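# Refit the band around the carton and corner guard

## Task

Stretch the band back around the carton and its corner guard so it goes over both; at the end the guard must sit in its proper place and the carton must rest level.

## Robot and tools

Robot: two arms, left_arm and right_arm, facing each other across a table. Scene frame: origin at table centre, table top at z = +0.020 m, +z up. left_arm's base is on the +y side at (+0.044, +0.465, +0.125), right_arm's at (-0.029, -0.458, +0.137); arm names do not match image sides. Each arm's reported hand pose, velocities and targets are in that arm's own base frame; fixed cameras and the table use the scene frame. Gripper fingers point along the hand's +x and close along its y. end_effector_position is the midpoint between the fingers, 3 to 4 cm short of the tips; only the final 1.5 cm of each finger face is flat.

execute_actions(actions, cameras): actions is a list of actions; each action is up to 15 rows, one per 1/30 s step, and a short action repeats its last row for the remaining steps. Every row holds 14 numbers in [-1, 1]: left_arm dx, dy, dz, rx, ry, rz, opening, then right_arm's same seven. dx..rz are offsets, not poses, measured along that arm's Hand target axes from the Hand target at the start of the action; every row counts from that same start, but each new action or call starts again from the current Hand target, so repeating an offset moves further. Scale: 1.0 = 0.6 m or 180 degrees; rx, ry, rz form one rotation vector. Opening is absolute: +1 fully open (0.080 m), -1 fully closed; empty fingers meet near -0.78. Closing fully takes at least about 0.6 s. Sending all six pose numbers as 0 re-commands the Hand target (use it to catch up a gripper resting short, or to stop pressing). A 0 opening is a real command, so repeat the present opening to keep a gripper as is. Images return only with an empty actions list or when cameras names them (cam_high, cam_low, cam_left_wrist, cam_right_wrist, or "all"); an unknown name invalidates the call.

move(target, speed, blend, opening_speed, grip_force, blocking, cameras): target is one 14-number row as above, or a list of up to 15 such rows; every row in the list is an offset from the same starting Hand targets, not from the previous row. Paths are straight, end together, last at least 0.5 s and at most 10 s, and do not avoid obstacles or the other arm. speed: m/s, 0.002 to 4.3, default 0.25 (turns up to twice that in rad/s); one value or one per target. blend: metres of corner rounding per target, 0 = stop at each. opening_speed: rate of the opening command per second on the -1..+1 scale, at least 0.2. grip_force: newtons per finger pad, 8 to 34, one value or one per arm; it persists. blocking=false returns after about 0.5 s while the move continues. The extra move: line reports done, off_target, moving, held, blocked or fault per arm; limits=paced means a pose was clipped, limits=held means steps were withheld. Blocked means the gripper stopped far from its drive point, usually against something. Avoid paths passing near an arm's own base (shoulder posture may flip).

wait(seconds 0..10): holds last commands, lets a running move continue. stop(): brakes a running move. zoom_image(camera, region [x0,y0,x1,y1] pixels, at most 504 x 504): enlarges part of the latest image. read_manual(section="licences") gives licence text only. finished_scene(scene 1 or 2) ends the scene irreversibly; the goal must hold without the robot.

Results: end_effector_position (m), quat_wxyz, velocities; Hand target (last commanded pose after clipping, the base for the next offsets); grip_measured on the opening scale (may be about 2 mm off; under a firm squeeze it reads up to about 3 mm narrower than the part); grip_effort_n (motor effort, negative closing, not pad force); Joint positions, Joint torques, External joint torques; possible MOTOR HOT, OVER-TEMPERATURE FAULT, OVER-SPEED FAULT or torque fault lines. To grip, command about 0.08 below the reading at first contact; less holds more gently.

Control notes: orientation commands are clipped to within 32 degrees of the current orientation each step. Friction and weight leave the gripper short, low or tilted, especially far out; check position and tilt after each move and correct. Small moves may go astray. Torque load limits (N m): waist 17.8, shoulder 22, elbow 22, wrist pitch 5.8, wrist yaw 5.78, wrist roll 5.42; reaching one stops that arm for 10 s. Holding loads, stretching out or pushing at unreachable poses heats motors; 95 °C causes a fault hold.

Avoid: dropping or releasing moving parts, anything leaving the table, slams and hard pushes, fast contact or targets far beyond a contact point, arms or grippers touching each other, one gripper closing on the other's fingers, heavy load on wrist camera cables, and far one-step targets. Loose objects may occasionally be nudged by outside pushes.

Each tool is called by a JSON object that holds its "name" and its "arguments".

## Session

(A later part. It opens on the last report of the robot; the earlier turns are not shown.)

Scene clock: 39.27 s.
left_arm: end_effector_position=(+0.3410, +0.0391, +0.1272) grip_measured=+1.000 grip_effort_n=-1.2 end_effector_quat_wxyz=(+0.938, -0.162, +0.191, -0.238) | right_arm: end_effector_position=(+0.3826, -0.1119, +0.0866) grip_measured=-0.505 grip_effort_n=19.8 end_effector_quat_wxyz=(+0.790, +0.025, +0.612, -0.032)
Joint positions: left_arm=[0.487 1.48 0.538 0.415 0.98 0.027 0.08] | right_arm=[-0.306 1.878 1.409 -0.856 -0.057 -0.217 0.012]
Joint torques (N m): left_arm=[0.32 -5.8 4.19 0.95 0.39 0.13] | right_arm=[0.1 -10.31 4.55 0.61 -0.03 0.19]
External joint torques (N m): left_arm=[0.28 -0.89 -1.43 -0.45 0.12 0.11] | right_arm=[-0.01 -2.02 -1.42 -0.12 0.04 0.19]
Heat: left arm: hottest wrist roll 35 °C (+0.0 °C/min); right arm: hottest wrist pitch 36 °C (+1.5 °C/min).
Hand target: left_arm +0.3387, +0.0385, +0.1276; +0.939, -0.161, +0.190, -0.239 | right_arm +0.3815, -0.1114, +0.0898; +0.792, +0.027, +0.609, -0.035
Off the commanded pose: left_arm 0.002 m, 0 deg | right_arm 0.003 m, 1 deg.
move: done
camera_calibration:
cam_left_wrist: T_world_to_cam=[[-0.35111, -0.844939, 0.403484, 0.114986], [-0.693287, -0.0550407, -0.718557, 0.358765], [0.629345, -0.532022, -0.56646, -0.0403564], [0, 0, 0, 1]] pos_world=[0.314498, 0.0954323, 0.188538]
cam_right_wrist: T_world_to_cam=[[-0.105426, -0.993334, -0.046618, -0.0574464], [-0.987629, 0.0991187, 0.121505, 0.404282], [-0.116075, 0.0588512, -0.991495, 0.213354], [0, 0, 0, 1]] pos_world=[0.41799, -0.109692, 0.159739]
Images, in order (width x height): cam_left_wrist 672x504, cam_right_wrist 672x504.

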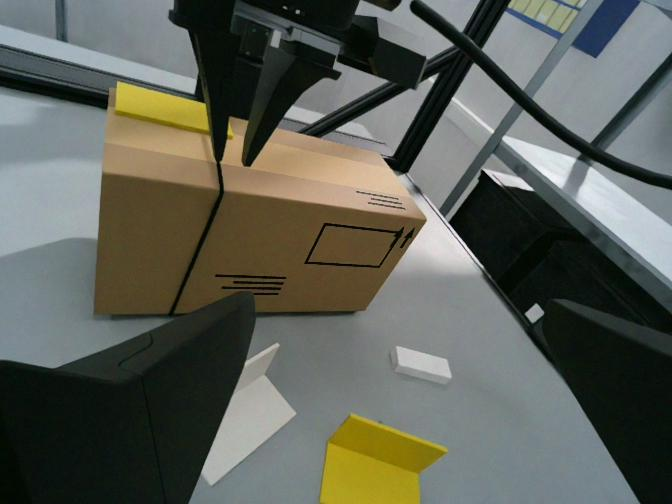

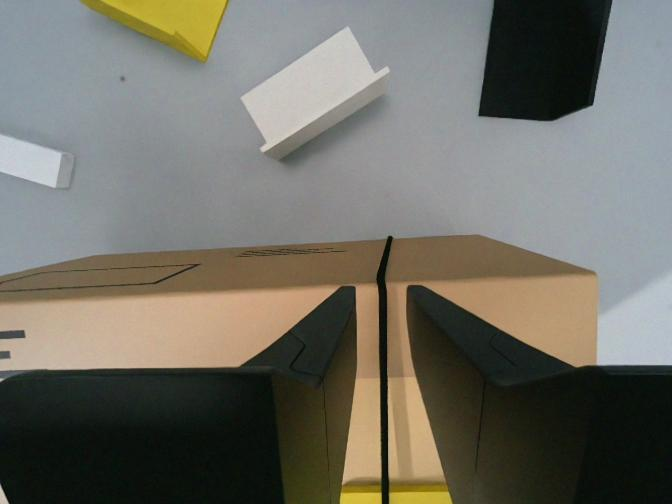

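{"name": "move", "arguments": {"target": [0,0,0,0,0,0,1, 0.0562,-0.0006,-0.0219,0,0,0,-0.58], "speed": 0.04, "cameras": ["cam_left_wrist","cam_right_wrist"]}}

{"name": "zoom_image", "arguments": {"camera": "cam_right_wrist", "region": [310, 200, 450, 340]}}

{"name": "zoom_image", "arguments": {"camera": "cam_left_wrist", "region": [160, 110, 300, 250]}}

Scene clock: 40.90 s.
left_arm: end_effector_position=(+0.3410, +0.0391, +0.1272) grip_measured=+1.000 grip_effort_n=-1.2 end_effector_quat_wxyz=(+0.938, -0.162, +0.191, -0.238) | right_arm: end_effector_position=(+0.3799, -0.1111, +0.0631) grip_measured=-0.576 grip_effort_n=-16.0 end_effector_quat_wxyz=(+0.797, +0.023, +0.602, -0.034)
Joint positions: left_arm=[0.487 1.48 0.538 0.415 0.98 0.027 0.08] | right_arm=[-0.306 1.874 1.301 -0.726 -0.057 -0.217 0.009]
Joint torques (N m): left_arm=[0.14 -5.77 4.24 0.95 0.35 0.17] | right_arm=[-0.15 -6.79 3.75 1.2 -0.06 0.09]
External joint torques (N m): left_arm=[0.11 -0.92 -1.32 -0.43 0.09 0.14] | right_arm=[-0.17 1.45 -2.2 0.4 -0.01 0.09]
Heat: left arm: hottest wrist roll 35 °C (+0.0 °C/min); right arm: hottest wrist pitch 36 °C (+1.5 °C/min).
Hand target: left_arm +0.3387, +0.0385, +0.1276; +0.939, -0.161, +0.190, -0.239 | right_arm +0.3774, -0.1114, +0.0538; +0.792, +0.027, +0.609, -0.035
Off the commanded pose: left_arm 0.002 m, 0 deg | right_arm 0.010 m, 1 deg.
move: off_target (right_arm)
camera_calibration:
cam_left_wrist: T_world_to_cam=[[-0.35111, -0.844939, 0.403484, 0.114986], [-0.693287, -0.0550407, -0.718557, 0.358765], [0.629345, -0.532022, -0.56646, -0.0403564], [0, 0, 0, 1]] pos_world=[0.314498, 0.0954323, 0.188538]
cam_right_wrist: T_world_to_cam=[[-0.104301, -0.993686, -0.041349, -0.0588369], [-0.990357, 0.0999599, 0.0959258, 0.407144], [-0.0911869, 0.0509554, -0.994529, 0.179521], [0, 0, 0, 1]] pos_world=[0.413451, -0.108311, 0.137051]
Images, in order (width x height): cam_left_wrist 672x504, cam_right_wrist 672x504.

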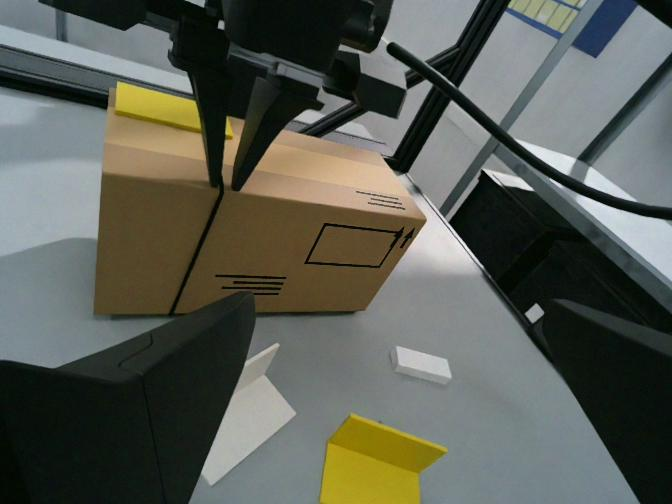

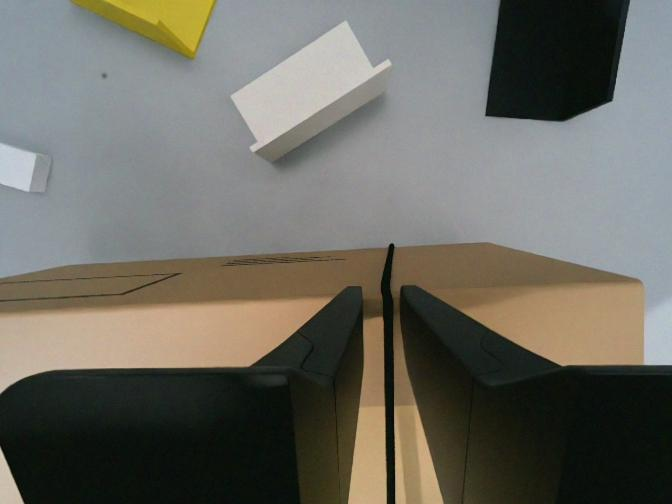

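Scaled by 3.600 from the camera's 672x504 image, which has a finer 960x720 frame.

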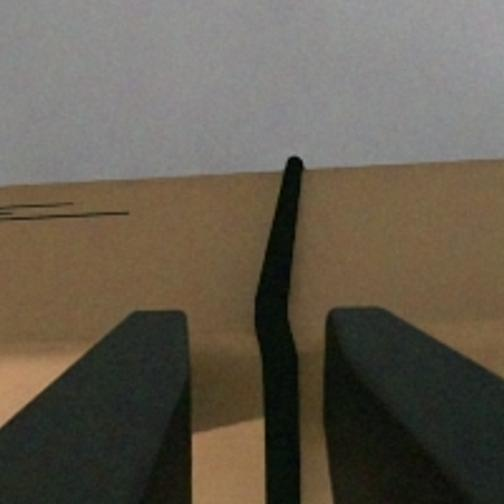

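Scaled by 3.600 from the camera's 672x504 image, which has a finer 960x720 frame.

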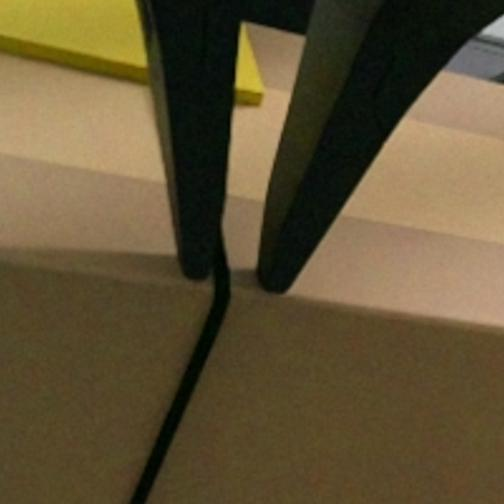

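{"name": "move", "arguments": {"target": [0,0,0,0,0,0,1, -0.0023,-0.0415,0.0044,0,0,0,-0.6], "speed": 0.04, "cameras": ["cam_left_wrist","cam_right_wrist"]}}

{"name": "zoom_image", "arguments": {"camera": "cam_right_wrist", "region": [310, 200, 450, 340]}}

{"name": "zoom_image", "arguments": {"camera": "cam_left_wrist", "region": [90, 70, 290, 320]}}

Scene clock: 42.30 s.
left_arm: end_effector_position=(+0.3410, +0.0391, +0.1272) grip_measured=+1.000 grip_effort_n=-0.7 end_effector_quat_wxyz=(+0.938, -0.162, +0.191, -0.238) | right_arm: end_effector_position=(+0.3794, -0.1343, +0.0648) grip_measured=-0.596 grip_effort_n=-15.6 end_effector_quat_wxyz=(+0.800, +0.026, +0.599, -0.035)
Joint positions: left_arm=[0.487 1.48 0.538 0.415 0.98 0.027 0.08] | right_arm=[-0.369 1.894 1.333 -0.735 -0.078 -0.272 0.008]
Joint torques (N m): left_arm=[0.13 -5.92 4.09 0.93 0.35 0.15] | right_arm=[-0.36 -6.13 5.28 0.38 0.09 -0.16]
External joint torques (N m): left_arm=[0.09 -1.07 -1.45 -0.45 0.09 0.13] | right_arm=[-0.39 2.18 -0.61 -0.4 0.16 -0.16]
Heat: left arm: hottest wrist roll 35 °C (+0.0 °C/min); right arm: hottest wrist pitch 36 °C (+1.4 °C/min).
Hand target: left_arm +0.3387, +0.0385, +0.1276; +0.939, -0.161, +0.190, -0.239 | right_arm +0.3774, -0.1364, +0.0559; +0.792, +0.026, +0.609, -0.035
Off the commanded pose: left_arm 0.002 m, 0 deg | right_arm 0.009 m, 1 deg.
move: off_target (right_arm)
camera_calibration:
cam_left_wrist: T_world_to_cam=[[-0.35111, -0.844939, 0.403484, 0.114986], [-0.693287, -0.0550407, -0.718557, 0.358765], [0.629345, -0.532022, -0.56646, -0.0403564], [0, 0, 0, 1]] pos_world=[0.314498, 0.0954323, 0.188538]
cam_right_wrist: T_world_to_cam=[[-0.109147, -0.992983, -0.0455077, -0.0796419], [-0.990588, 0.104851, 0.0879917, 0.41008], [-0.0826027, 0.0546834, -0.995081, 0.17964], [0, 0, 0, 1]] pos_world=[0.412366, -0.131904, 0.139048]
Images, in order (width x height): cam_left_wrist 672x504, cam_right_wrist 672x504.

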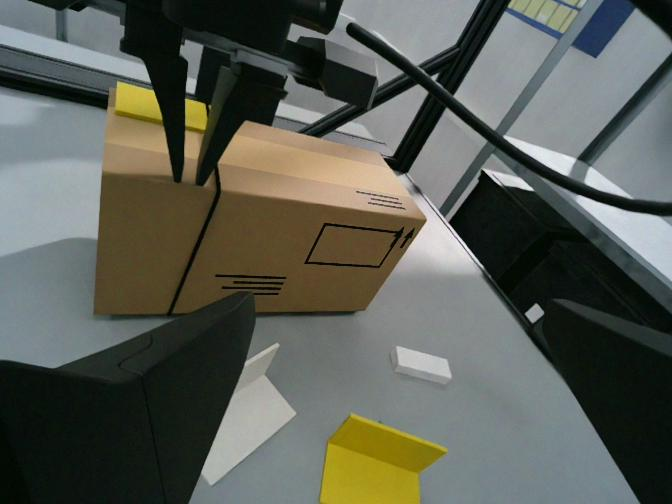

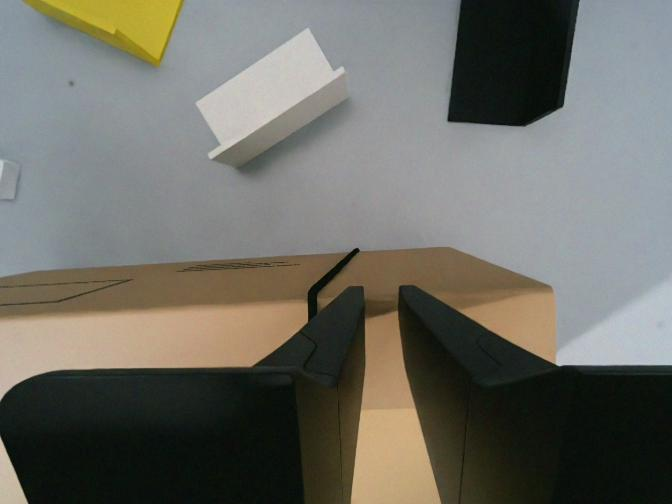

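Scaled by 3.600 from the camera's 672x504 image, which has a finer 960x720 frame.

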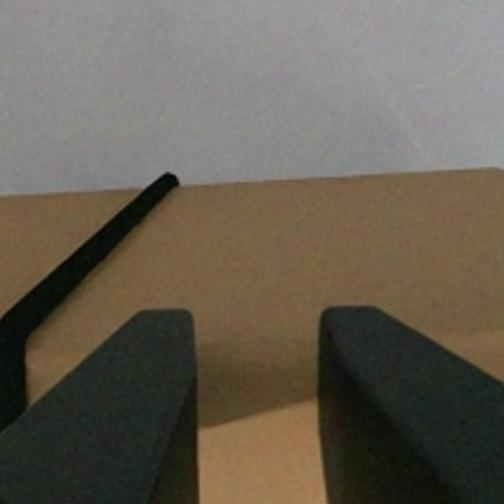

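Scaled by 2.016 from the camera's 672x504 image, which has a finer 960x720 frame.

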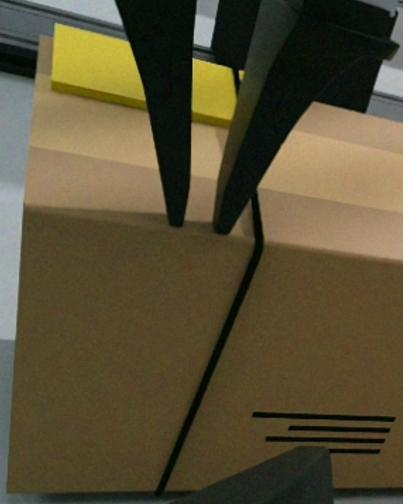

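{"name": "move", "arguments": {"target": [[0,0,0,0,0,0,1, -0.0483,0,0.0129,0,0,0,-0.6],[0,0,0,0,0,0,1, -0.055,0.0333,0.0145,0,0.0833,0,-0.35]], "speed": 0.1, "blend": [0.005,0], "cameras": ["cam_left_wrist","cam_right_wrist"]}}

{"name": "zoom_image", "arguments": {"camera": "cam_right_wrist", "region": [250, 200, 530, 480]}}

Scene clock: 45.60 s.
left_arm: end_effector_position=(+0.3410, +0.0391, +0.1272) grip_measured=+1.000 grip_effort_n=-1.2 end_effector_quat_wxyz=(+0.938, -0.162, +0.191, -0.238) | right_arm: end_effector_position=(+0.3774, -0.1164, +0.0928) grip_measured=-0.355 grip_effort_n=19.8 end_effector_quat_wxyz=(+0.709, +0.029, +0.704, -0.029)
Joint positions: left_arm=[0.487 1.48 0.538 0.415 0.98 0.027 0.08] | right_arm=[-0.299 2.054 1.71 -1.221 -0.001 -0.217 0.019]
Joint torques (N m): left_arm=[0.25 -5.86 4.22 0.95 0.38 0.16] | right_arm=[0.18 -8.21 5.96 0 0.01 0.18]
External joint torques (N m): left_arm=[0.25 -1.09 -1.24 -0.4 0.11 0.14] | right_arm=[0.19 1.1 0.19 -0.38 0.02 0.18]
Heat: left arm: hottest wrist roll 35 °C (+0.0 °C/min); right arm: hottest wrist pitch 36 °C (+1.3 °C/min).
Hand target: left_arm +0.3387, +0.0385, +0.1276; +0.939, -0.161, +0.190, -0.239 | right_arm +0.3791, -0.1165, +0.0900; +0.706, +0.031, +0.707, -0.031
Off the commanded pose: left_arm 0.002 m, 0 deg | right_arm 0.003 m, 0 deg.
move: done
camera_calibration:
cam_left_wrist: T_world_to_cam=[[-0.35111, -0.844939, 0.403484, 0.114986], [-0.693287, -0.0550407, -0.718557, 0.358765], [0.629345, -0.532022, -0.56646, -0.0403564], [0, 0, 0, 1]] pos_world=[0.314498, 0.0954323, 0.188538]
cam_right_wrist: T_world_to_cam=[[-0.116394, -0.99248, -0.0378853, -0.0587091], [-0.928207, 0.0951259, 0.359699, 0.353818], [-0.353391, 0.0770323, -0.932299, 0.305335], [0, 0, 0, 1]] pos_world=[0.429486, -0.115446, 0.155171]
Images, in order (width x height): cam_left_wrist 672x504, cam_right_wrist 672x504.

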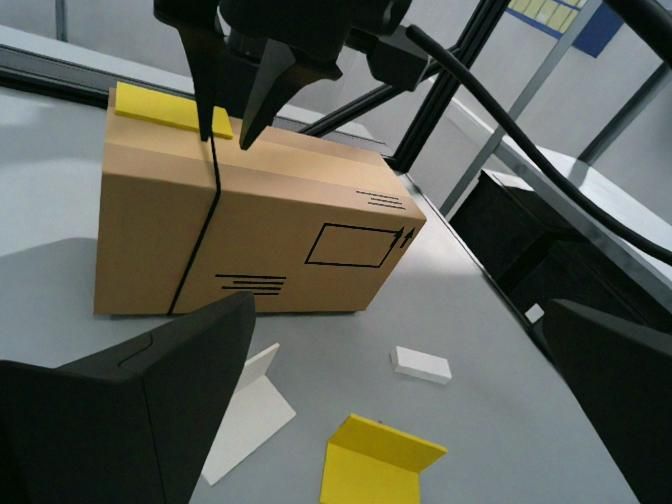

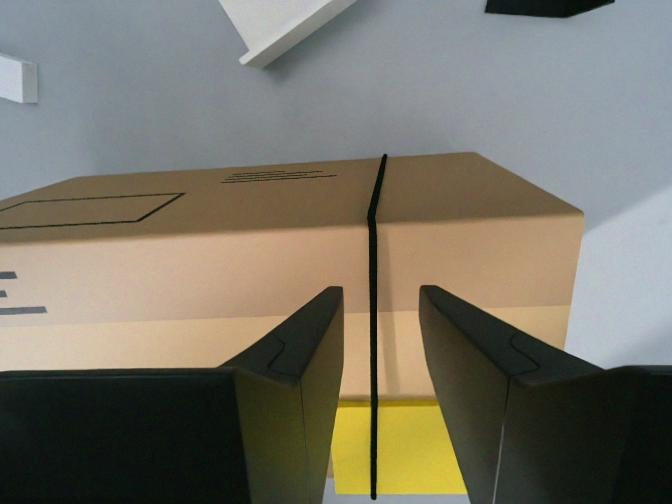

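Scaled by 1.800 from the camera's 672x504 image, which has a finer 960x720 frame.

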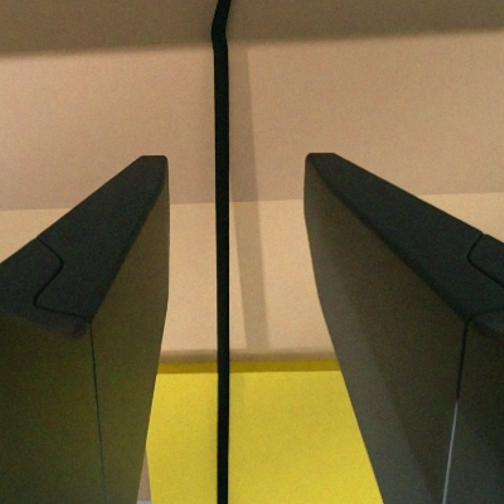

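{"name": "move", "arguments": {"target": [0,0,0,0,0,0,1, 0.0667,0,0,0,0,0,-0.4], "speed": 0.05, "cameras": ["cam_left_wrist","cam_right_wrist"]}}

{"name": "zoom_image", "arguments": {"camera": "cam_right_wrist", "region": [310, 200, 450, 340]}}

{"name": "zoom_image", "arguments": {"camera": "cam_left_wrist", "region": [160, 110, 300, 250]}}

Scene clock: 47.20 s.
left_arm: end_effector_position=(+0.3410, +0.0391, +0.1272) grip_measured=+1.000 grip_effort_n=-1.6 end_effector_quat_wxyz=(+0.938, -0.162, +0.191, -0.238) | right_arm: end_effector_position=(+0.3812, -0.1176, +0.0636) grip_measured=-0.396 grip_effort_n=-16.0 end_effector_quat_wxyz=(+0.715, +0.027, +0.698, -0.031)
Joint positions: left_arm=[0.487 1.48 0.538 0.415 0.98 0.027 0.08] | right_arm=[-0.299 2.072 1.619 -1.093 0 -0.217 0.017]
Joint torques (N m): left_arm=[0.37 -5.83 4.38 0.98 0.35 0.17] | right_arm=[0.19 -7.13 3.24 1.16 0 0.17]
External joint torques (N m): left_arm=[0.4 -1.02 -1.08 -0.38 0.08 0.15] | right_arm=[0.2 2.28 -2.45 0.78 0.02 0.17]
Heat: left arm: hottest wrist roll 35 °C (+0.0 °C/min); right arm: hottest wrist pitch 36 °C (+1.3 °C/min).
Hand target: left_arm +0.3387, +0.0385, +0.1276; +0.939, -0.161, +0.190, -0.239 | right_arm +0.3791, -0.1165, +0.0501; +0.706, +0.031, +0.707, -0.031
Off the commanded pose: left_arm 0.002 m, 0 deg | right_arm 0.014 m, 1 deg.
move: off_target (right_arm)
camera_calibration:
cam_left_wrist: T_world_to_cam=[[-0.35111, -0.844939, 0.403484, 0.114986], [-0.693287, -0.0550407, -0.718557, 0.358765], [0.629345, -0.532022, -0.56646, -0.0403564], [0, 0, 0, 1]] pos_world=[0.314498, 0.0954323, 0.188538]
cam_right_wrist: T_world_to_cam=[[-0.116185, -0.992645, -0.0340066, -0.060971], [-0.934515, 0.097656, 0.342265, 0.371865], [-0.336426, 0.0715459, -0.938988, 0.272866], [0, 0, 0, 1]] pos_world=[0.432229, -0.11636, 0.126869]
Images, in order (width x height): cam_left_wrist 672x504, cam_right_wrist 672x504.

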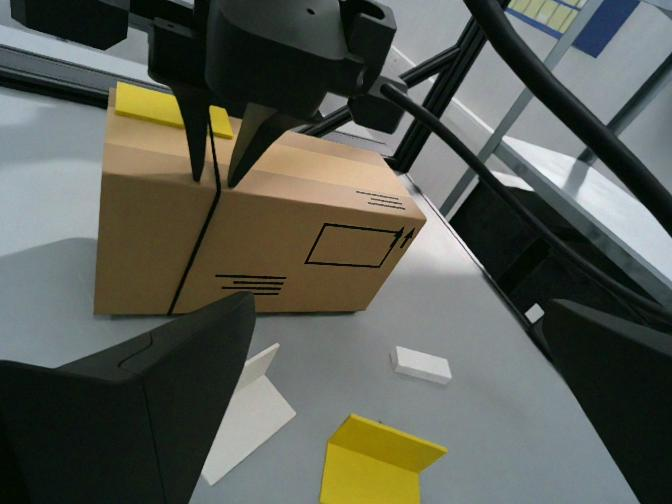

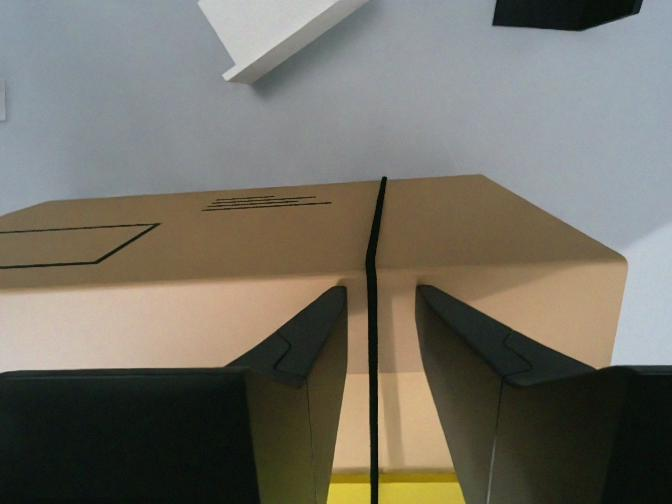

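Scaled by 3.600 from the camera's 672x504 image, which has a finer 960x720 frame.

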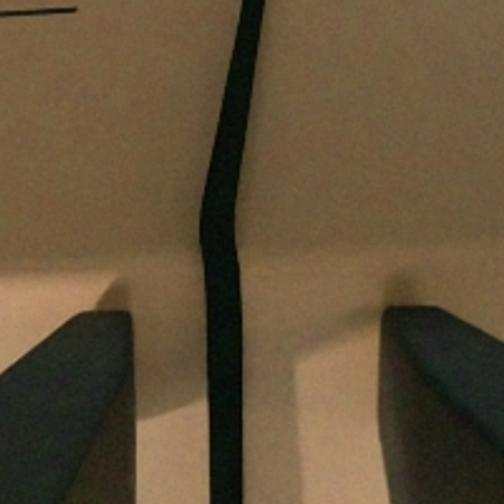

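Scaled by 3.600 from the camera's 672x504 image, which has a finer 960x720 frame.

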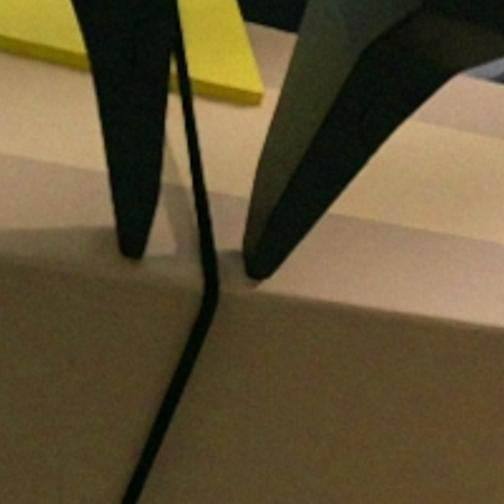

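{"name": "move", "arguments": {"target": [0,0,0,0,0,0,1, 0.003,0,0,0,0,0,-1], "speed": 0.03, "opening_speed": 0.5, "cameras": ["cam_right_wrist"]}}

{"name": "zoom_image", "arguments": {"camera": "cam_right_wrist", "region": [310, 200, 450, 340]}}

Scene clock: 48.73 s.
left_arm: end_effector_position=(+0.3410, +0.0391, +0.1272) grip_measured=+1.000 grip_effort_n=-1.2 end_effector_quat_wxyz=(+0.938, -0.162, +0.191, -0.238) | right_arm: end_effector_position=(+0.3834, -0.1167, +0.0632) grip_measured=-0.770 grip_effort_n=-35.6 end_effector_quat_wxyz=(+0.718, +0.025, +0.695, -0.031)
Joint positions: left_arm=[0.487 1.48 0.538 0.415 0.98 0.027 0.08] | right_arm=[-0.296 2.072 1.617 -1.082 -0.001 -0.217 0]
Joint torques (N m): left_arm=[0.32 -5.86 4.2 0.99 0.38 0.15] | right_arm=[-0.05 -6.9 2.93 0.87 0.03 0.16]
External joint torques (N m): left_arm=[0.32 -1.03 -1.32 -0.38 0.11 0.13] | right_arm=[-0.05 2.55 -2.81 0.47 0.05 0.16]
Heat: left arm: hottest wrist roll 35 °C (+0.0 °C/min); right arm: hottest wrist pitch 36 °C (+1.2 °C/min).
Hand target: left_arm +0.3387, +0.0385, +0.1276; +0.939, -0.161, +0.190, -0.239 | right_arm +0.3791, -0.1165, +0.0481; +0.706, +0.031, +0.707, -0.031
Off the commanded pose: left_arm 0.002 m, 0 deg | right_arm 0.016 m, 2 deg.
move: off_target (right_arm)
camera_calibration:
cam_right_wrist: T_world_to_cam=[[-0.112782, -0.993066, -0.0331676, -0.0612398], [-0.937875, 0.0953718, 0.333609, 0.375467], [-0.328133, 0.0687322, -0.942128, 0.269769], [0, 0, 0, 1]] pos_world=[0.433754, -0.115166, 0.126866]
Images, in order (width x height): cam_right_wrist 672x504.

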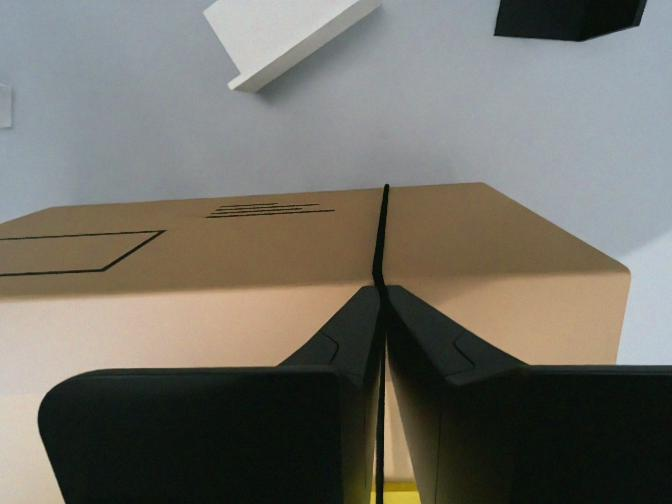

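Scaled by 3.600 from the camera's 672x504 image, which has a finer 960x720 frame.

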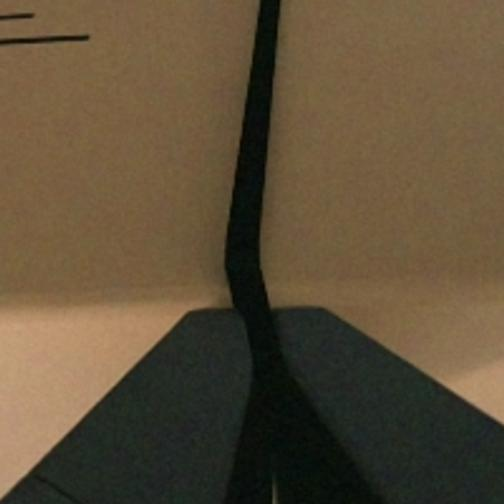

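{"name": "move", "arguments": {"target": [[0,0,0,0,0,0,1, -0.0383,0,0,0,0,0,-1],[0,0,0,0,0,0,1, -0.0383,-0.0241,0.0021,0,0,0,-1]], "speed": 0.03, "blend": [0.002,0], "cameras": ["cam_left_wrist","cam_right_wrist"]}}

{"name": "zoom_image", "arguments": {"camera": "cam_right_wrist", "region": [310, 150, 450, 340]}}

Scene clock: 50.47 s.
left_arm: end_effector_position=(+0.3410, +0.0391, +0.1272) grip_measured=+1.000 grip_effort_n=-0.7 end_effector_quat_wxyz=(+0.938, -0.162, +0.191, -0.238) | right_arm: end_effector_position=(+0.3812, -0.1223, +0.0711) grip_measured=-0.771 grip_effort_n=-29.5 end_effector_quat_wxyz=(+0.709, +0.032, +0.704, -0.023)
Joint positions: left_arm=[0.487 1.48 0.538 0.415 0.98 0.027 0.08] | right_arm=[-0.316 2.09 1.677 -1.154 -0.015 -0.239 0]
Joint torques (N m): left_arm=[0.29 -5.85 4.21 0.97 0.38 0.12] | right_arm=[-1.5 -9.25 6.16 -0.34 0.46 -0.21]
External joint torques (N m): left_arm=[0.3 -1 -1.3 -0.4 0.11 0.1] | right_arm=[-1.56 0.15 0.58 -0.67 0.49 -0.21]
Heat: left arm: hottest wrist roll 35 °C (+0.0 °C/min); right arm: hottest wrist pitch 36 °C (+1.2 °C/min).
Hand target: left_arm +0.3387, +0.0385, +0.1276; +0.939, -0.161, +0.190, -0.239 | right_arm +0.3791, -0.1311, +0.0712; +0.706, +0.031, +0.707, -0.031
Off the commanded pose: left_arm 0.002 m, 0 deg | right_arm 0.009 m, 1 deg.
move: off_target (right_arm)
camera_calibration:
cam_left_wrist: T_world_to_cam=[[-0.35111, -0.844939, 0.403484, 0.114986], [-0.693287, -0.0550407, -0.718557, 0.358765], [0.629345, -0.532022, -0.56646, -0.0403564], [0, 0, 0, 1]] pos_world=[0.314498, 0.0954323, 0.188538]
cam_right_wrist: T_world_to_cam=[[-0.110917, -0.992492, -0.0515384, -0.0660678], [-0.929597, 0.0852681, 0.358578, 0.365204], [-0.351492, 0.0876825, -0.932076, 0.287439], [0, 0, 0, 1]] pos_world=[0.433197, -0.121915, 0.133556]
Images, in order (width x height): cam_left_wrist 672x504, cam_right_wrist 672x504.

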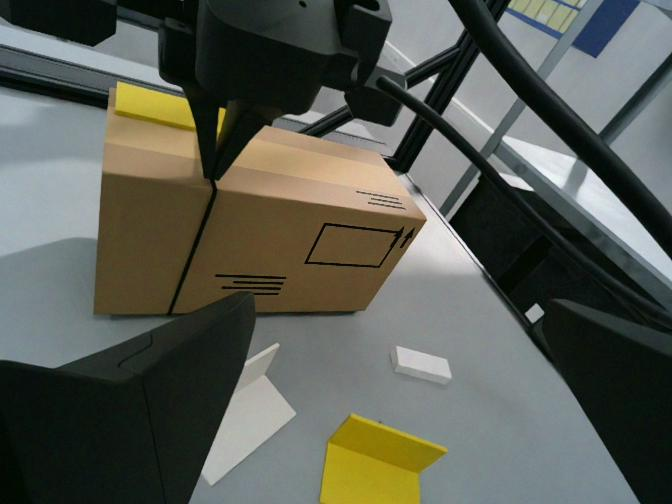

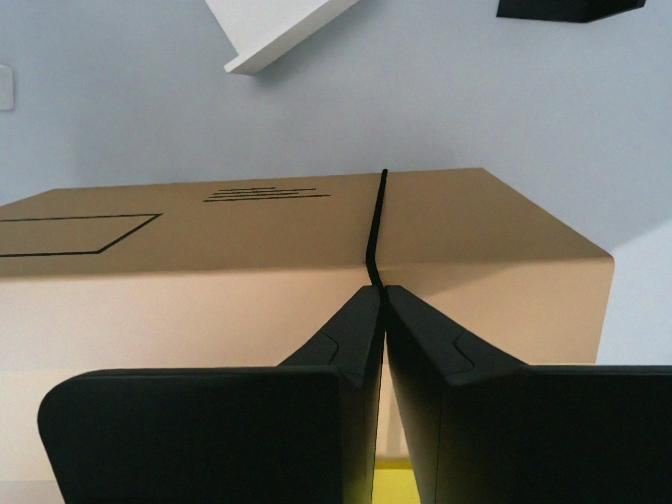

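Scaled by 2.653 from the camera's 672x504 image, which has a finer 960x720 frame.

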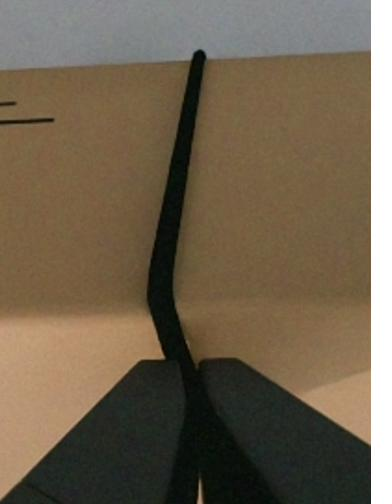

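{"name": "move", "arguments": {"target": [[0,0,0,0,0,0,1, -0.0167,0.0084,0.0193,0,0,0,-1],[0,0,0,0,0,0,1, -0.0167,-0.0033,0.0203,0,0,0,-1]], "speed": 0.03, "blend": [0.002,0], "cameras": ["cam_left_wrist","cam_right_wrist"]}}

{"name": "zoom_image", "arguments": {"camera": "cam_right_wrist", "region": [310, 150, 450, 340]}}

{"name": "zoom_image", "arguments": {"camera": "cam_left_wrist", "region": [90, 70, 290, 320]}}

Scene clock: 51.87 s.
left_arm: end_effector_position=(+0.3410, +0.0391, +0.1272) grip_measured=+1.000 grip_effort_n=-1.2 end_effector_quat_wxyz=(+0.938, -0.162, +0.191, -0.238) | right_arm: end_effector_position=(+0.3867, -0.1272, +0.0757) grip_measured=-0.772 grip_effort_n=-28.1 end_effector_quat_wxyz=(+0.699, +0.035, +0.714, -0.025)
Joint positions: left_arm=[0.487 1.48 0.538 0.415 0.98 0.027 0.08] | right_arm=[-0.321 2.14 1.773 -1.228 -0.009 -0.236 0]
Joint torques (N m): left_arm=[0.28 -5.94 4.24 1 0.38 0.12] | right_arm=[-0.79 -10.39 7.24 0.19 0.26 -0.18]
External joint torques (N m): left_arm=[0.25 -1.14 -1.27 -0.37 0.12 0.1] | right_arm=[-0.73 -0.53 1.52 -0.13 0.29 -0.18]
Heat: left arm: hottest wrist roll 35 °C (+0.0 °C/min); right arm: hottest wrist pitch 36 °C (+1.2 °C/min).
Hand target: left_arm +0.3387, +0.0385, +0.1276; +0.939, -0.161, +0.190, -0.239 | right_arm +0.3910, -0.1341, +0.0813; +0.706, +0.031, +0.707, -0.031
Off the commanded pose: left_arm 0.002 m, 0 deg | right_arm 0.010 m, 2 deg.
move: off_target (right_arm)
camera_calibration:
cam_left_wrist: T_world_to_cam=[[-0.35111, -0.844939, 0.403484, 0.114986], [-0.693287, -0.0550407, -0.718557, 0.358765], [0.629345, -0.532022, -0.56646, -0.0403564], [0, 0, 0, 1]] pos_world=[0.314498, 0.0954323, 0.188538]
cam_right_wrist: T_world_to_cam=[[-0.119964, -0.991446, -0.0514114, -0.0664462], [-0.917938, 0.0910465, 0.386134, 0.363234], [-0.37815, 0.0935146, -0.921009, 0.304277], [0, 0, 0, 1]] pos_world=[0.440518, -0.127403, 0.136569]
Images, in order (width x height): cam_left_wrist 672x504, cam_right_wrist 672x504.

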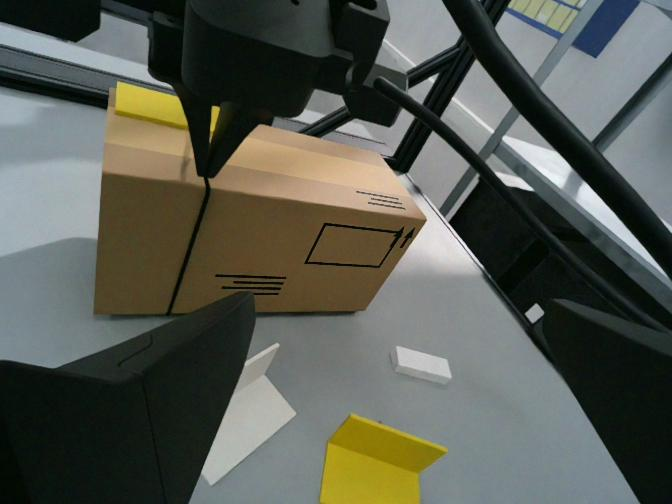

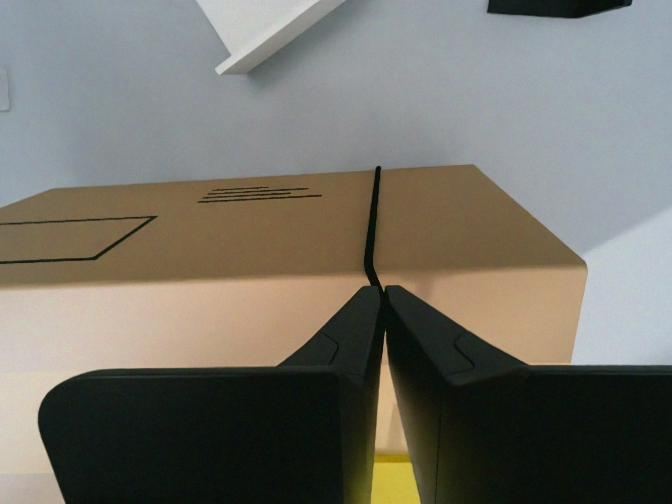

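Scaled by 2.653 from the camera's 672x504 image, which has a finer 960x720 frame.

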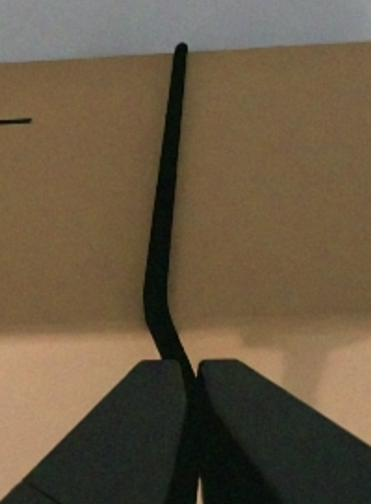

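Scaled by 2.016 from the camera's 672x504 image, which has a finer 960x720 frame.

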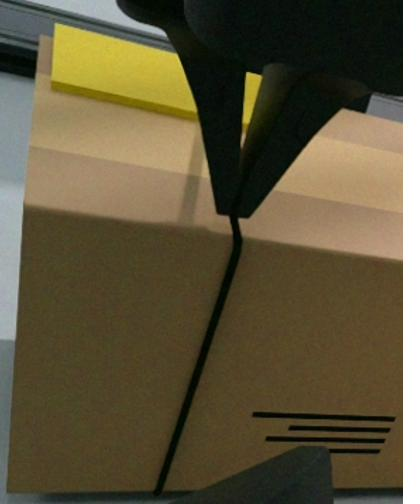

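{"name": "move", "arguments": {"target": [0,0,0,0,0,0,1, -0.006,-0.0195,0.0017,0,0,0,-1], "speed": 0.03, "cameras": ["cam_left_wrist","cam_right_wrist"]}}

{"name": "zoom_image", "arguments": {"camera": "cam_left_wrist", "region": [90, 70, 290, 320]}}

Scene clock: 53.07 s.
left_arm: end_effector_position=(+0.3410, +0.0391, +0.1272) grip_measured=+1.000 grip_effort_n=-1.2 end_effector_quat_wxyz=(+0.938, -0.162, +0.191, -0.238) | right_arm: end_effector_position=(+0.3861, -0.1387, +0.0787) grip_measured=-0.772 grip_effort_n=-28.1 end_effector_quat_wxyz=(+0.697, +0.036, +0.715, -0.024)
Joint positions: left_arm=[0.487 1.48 0.538 0.415 0.98 0.027 0.08] | right_arm=[-0.348 2.156 1.809 -1.254 -0.008 -0.263 0]
Joint torques (N m): left_arm=[0.46 -5.72 4.2 0.98 0.35 0.14] | right_arm=[-0.72 -10.41 7.48 0.28 0.26 -0.2]
External joint torques (N m): left_arm=[0.44 -0.91 -1.3 -0.38 0.09 0.12] | right_arm=[-0.72 -0.39 1.79 0 0.29 -0.2]
Motor temperatures (°C): left_arm=[26 33 34 32 29 35] | right_arm=[28 34 34 36 29 31]
Heat: left arm: hottest wrist roll 35 °C (+0.0 °C/min); right arm: hottest wrist pitch 36 °C (+1.1 °C/min).
Hand target: left_arm +0.3387, +0.0385, +0.1276; +0.939, -0.161, +0.190, -0.239 | right_arm +0.3910, -0.1459, +0.0848; +0.706, +0.031, +0.707, -0.031
Off the commanded pose: left_arm 0.002 m, 0 deg | right_arm 0.011 m, 2 deg.
move: off_target (right_arm)
camera_calibration:
cam_left_wrist: T_world_to_cam=[[-0.35111, -0.844939, 0.403484, 0.114986], [-0.693287, -0.0550407, -0.718557, 0.358765], [0.629345, -0.532022, -0.56646, -0.0403564], [0, 0, 0, 1]] pos_world=[0.314498, 0.0954323, 0.188538]
cam_right_wrist: T_world_to_cam=[[-0.120579, -0.991313, -0.0525219, -0.0775034], [-0.916495, 0.0908363, 0.389597, 0.361695], [-0.381442, 0.0951131, -0.919487, 0.309254], [0, 0, 0, 1]] pos_world=[0.440108, -0.139099, 0.139369]
Images, in order (width x height): cam_left_wrist 672x504, cam_right_wrist 672x504.

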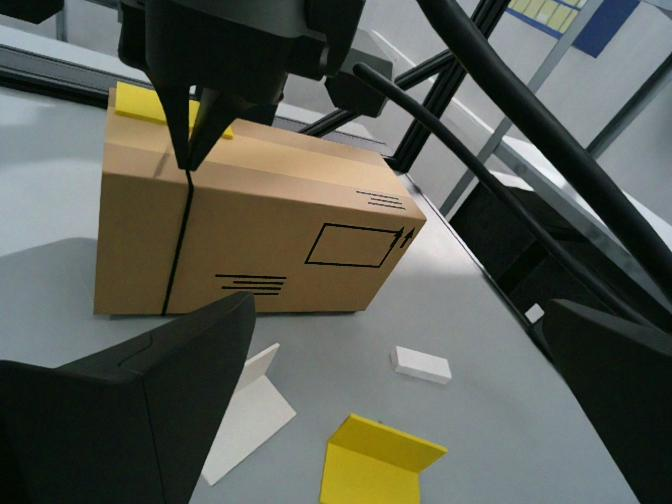

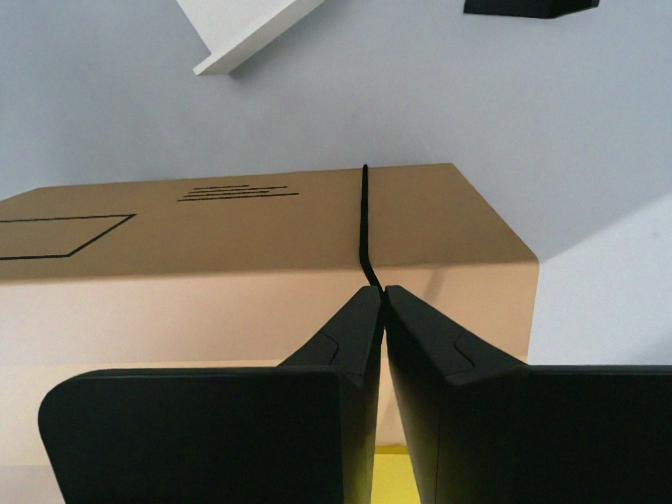

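Scaled by 2.016 from the camera's 672x504 image, which has a finer 960x720 frame.

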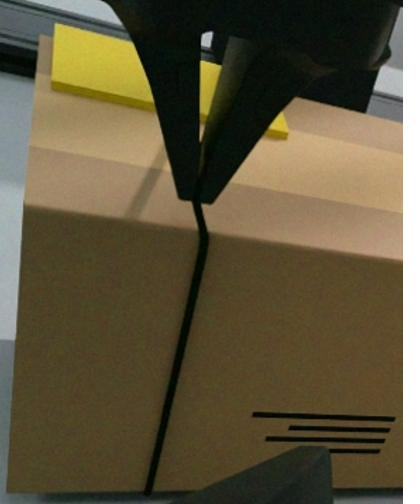

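{"name": "move", "arguments": {"target": [[0,0,0,0,0,0,1, 0.0267,0.0044,-0.0071,0,0,0,-1],[0,0,0,0,0,0,1, 0.0267,0.0044,-0.0071,0,0,0,-0.62]], "speed": 0.03, "opening_speed": 0.4, "cameras": ["cam_left_wrist","cam_right_wrist"]}}

{"name": "zoom_image", "arguments": {"camera": "cam_left_wrist", "region": [90, 70, 290, 320]}}

{"name": "zoom_image", "arguments": {"camera": "cam_right_wrist", "region": [310, 200, 450, 340]}}

Scene clock: 55.10 s.
left_arm: end_effector_position=(+0.3410, +0.0391, +0.1272) grip_measured=+1.000 grip_effort_n=-1.2 end_effector_quat_wxyz=(+0.938, -0.162, +0.191, -0.238) | right_arm: end_effector_position=(+0.3878, -0.1402, +0.0673) grip_measured=-0.625 grip_effort_n=20.2 end_effector_quat_wxyz=(+0.704, +0.033, +0.709, -0.028)
Joint positions: left_arm=[0.487 1.48 0.538 0.415 0.98 0.027 0.08] | right_arm=[-0.349 2.152 1.758 -1.186 -0.005 -0.263 0.007]
Joint torques (N m): left_arm=[0.4 -5.85 4.14 0.94 0.36 0.12] | right_arm=[-0.29 -11.21 4.39 0.5 0.15 -0.09]
External joint torques (N m): left_arm=[0.39 -1.03 -1.4 -0.44 0.1 0.1] | right_arm=[-0.24 -1.24 -1.33 0.16 0.18 -0.09]
Heat: left arm: hottest wrist roll 35 °C (+0.0 °C/min); right arm: hottest wrist pitch 36 °C (+1.1 °C/min).
Hand target: left_arm +0.3387, +0.0385, +0.1276; +0.939, -0.161, +0.190, -0.239 | right_arm +0.3870, -0.1429, +0.0687; +0.706, +0.031, +0.707, -0.031
Off the commanded pose: left_arm 0.002 m, 0 deg | right_arm 0.003 m, 1 deg.
move: done
camera_calibration:
cam_left_wrist: T_world_to_cam=[[-0.35111, -0.844939, 0.403484, 0.114986], [-0.693287, -0.0550407, -0.718557, 0.358765], [0.629345, -0.532022, -0.56646, -0.0403564], [0, 0, 0, 1]] pos_world=[0.314498, 0.0954323, 0.188538]
cam_right_wrist: T_world_to_cam=[[-0.120324, -0.991717, -0.0449391, -0.0799353], [-0.923399, 0.0951843, 0.371853, 0.372351], [-0.364495, 0.0862394, -0.927203, 0.292299], [0, 0, 0, 1]] pos_world=[0.440752, -0.139923, 0.128969]
Images, in order (width x height): cam_left_wrist 672x504, cam_right_wrist 672x504.

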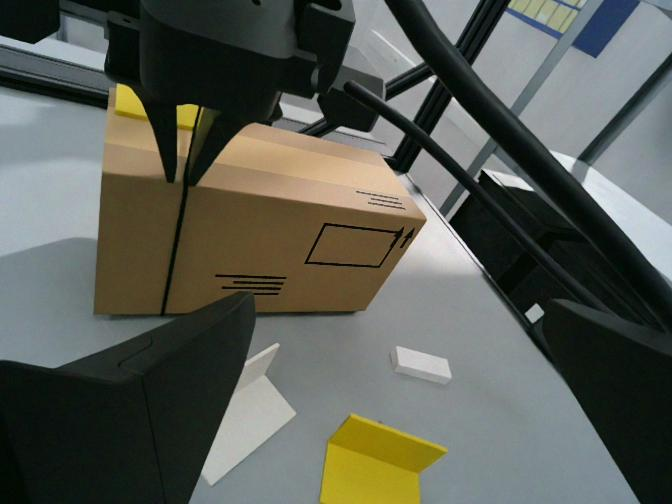

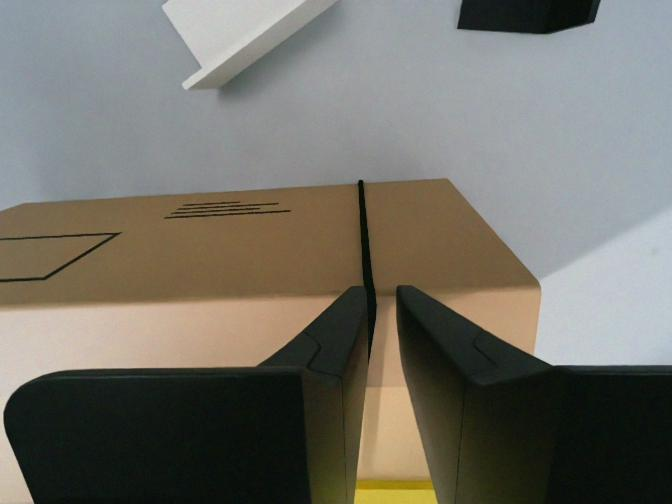

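Scaled by 2.016 from the camera's 672x504 image, which has a finer 960x720 frame.

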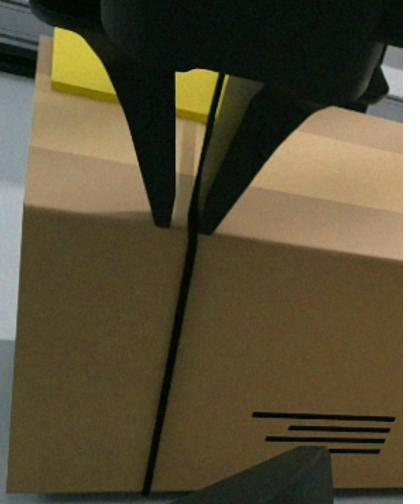

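Scaled by 3.600 from the camera's 672x504 image, which has a finer 960x720 frame.

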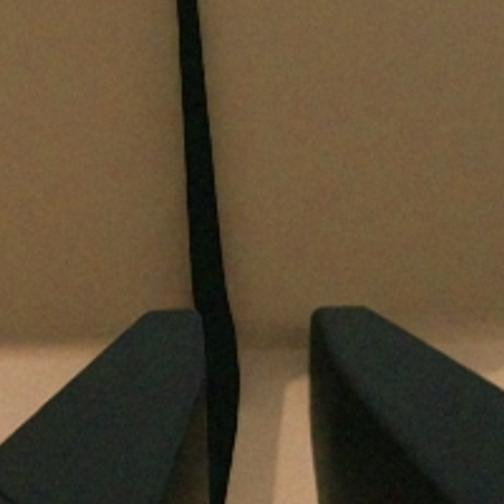

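{"name": "move", "arguments": {"target": [0,0,0,0,0,0,1, -0.075,0,0,0,0,0,-0.62], "speed": 0.06, "cameras": ["cam_left_wrist","cam_right_wrist"]}}

{"name": "zoom_image", "arguments": {"camera": "cam_left_wrist", "region": [90, 70, 290, 320]}}

Scene clock: 56.57 s.
left_arm: end_effector_position=(+0.3410, +0.0391, +0.1272) grip_measured=+1.000 grip_effort_n=-1.2 end_effector_quat_wxyz=(+0.938, -0.162, +0.191, -0.238) | right_arm: end_effector_position=(+0.3860, -0.1416, +0.1068) grip_measured=-0.624 grip_effort_n=19.3 end_effector_quat_wxyz=(+0.700, +0.034, +0.713, -0.029)
Joint positions: left_arm=[0.487 1.48 0.538 0.415 0.98 0.027 0.08] | right_arm=[-0.352 2.144 1.902 -1.348 0 -0.263 0.007]
Joint torques (N m): left_arm=[0.33 -5.8 4.31 0.98 0.33 0.15] | right_arm=[-0.06 -11.74 5.86 -0.04 0.01 -0.09]
External joint torques (N m): left_arm=[0.33 -0.99 -1.24 -0.39 0.07 0.13] | right_arm=[-0.11 -1.89 0.16 -0.36 0.03 -0.09]
Heat: left arm: hottest wrist roll 35 °C (+0.0 °C/min); right arm: hottest wrist pitch 36 °C (+1.1 °C/min).
Hand target: left_arm +0.3387, +0.0385, +0.1276; +0.939, -0.161, +0.190, -0.239 | right_arm +0.3871, -0.1429, +0.1138; +0.706, +0.031, +0.707, -0.031
Off the commanded pose: left_arm 0.002 m, 0 deg | right_arm 0.007 m, 1 deg.
move: done
camera_calibration:
cam_left_wrist: T_world_to_cam=[[-0.35111, -0.844939, 0.403484, 0.114986], [-0.693287, -0.0550407, -0.718557, 0.358765], [0.629345, -0.532022, -0.56646, -0.0403564], [0, 0, 0, 1]] pos_world=[0.314498, 0.0954323, 0.188538]
cam_right_wrist: T_world_to_cam=[[-0.123796, -0.99138, -0.0428877, -0.0786797], [-0.91874, 0.0981797, 0.382463, 0.353586], [-0.374956, 0.08675, -0.922975, 0.332061], [0, 0, 0, 1]] pos_world=[0.439621, -0.141523, 0.167876]
Images, in order (width x height): cam_left_wrist 672x504, cam_right_wrist 672x504.

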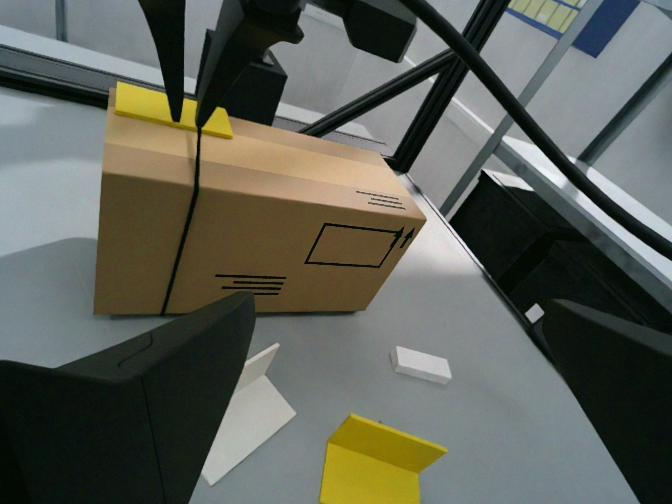

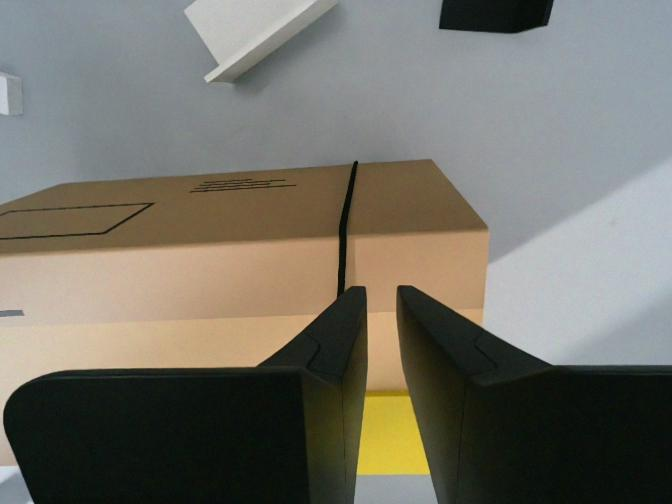

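Scaled by 2.016 from the camera's 672x504 image, which has a finer 960x720 frame.

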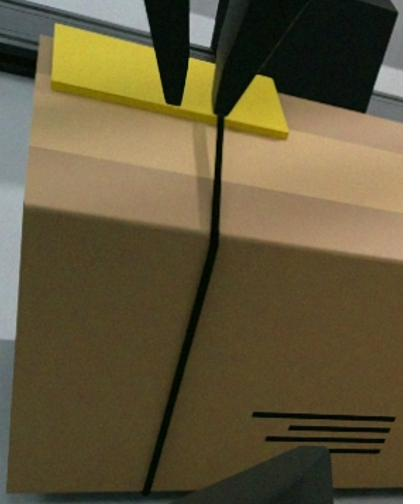

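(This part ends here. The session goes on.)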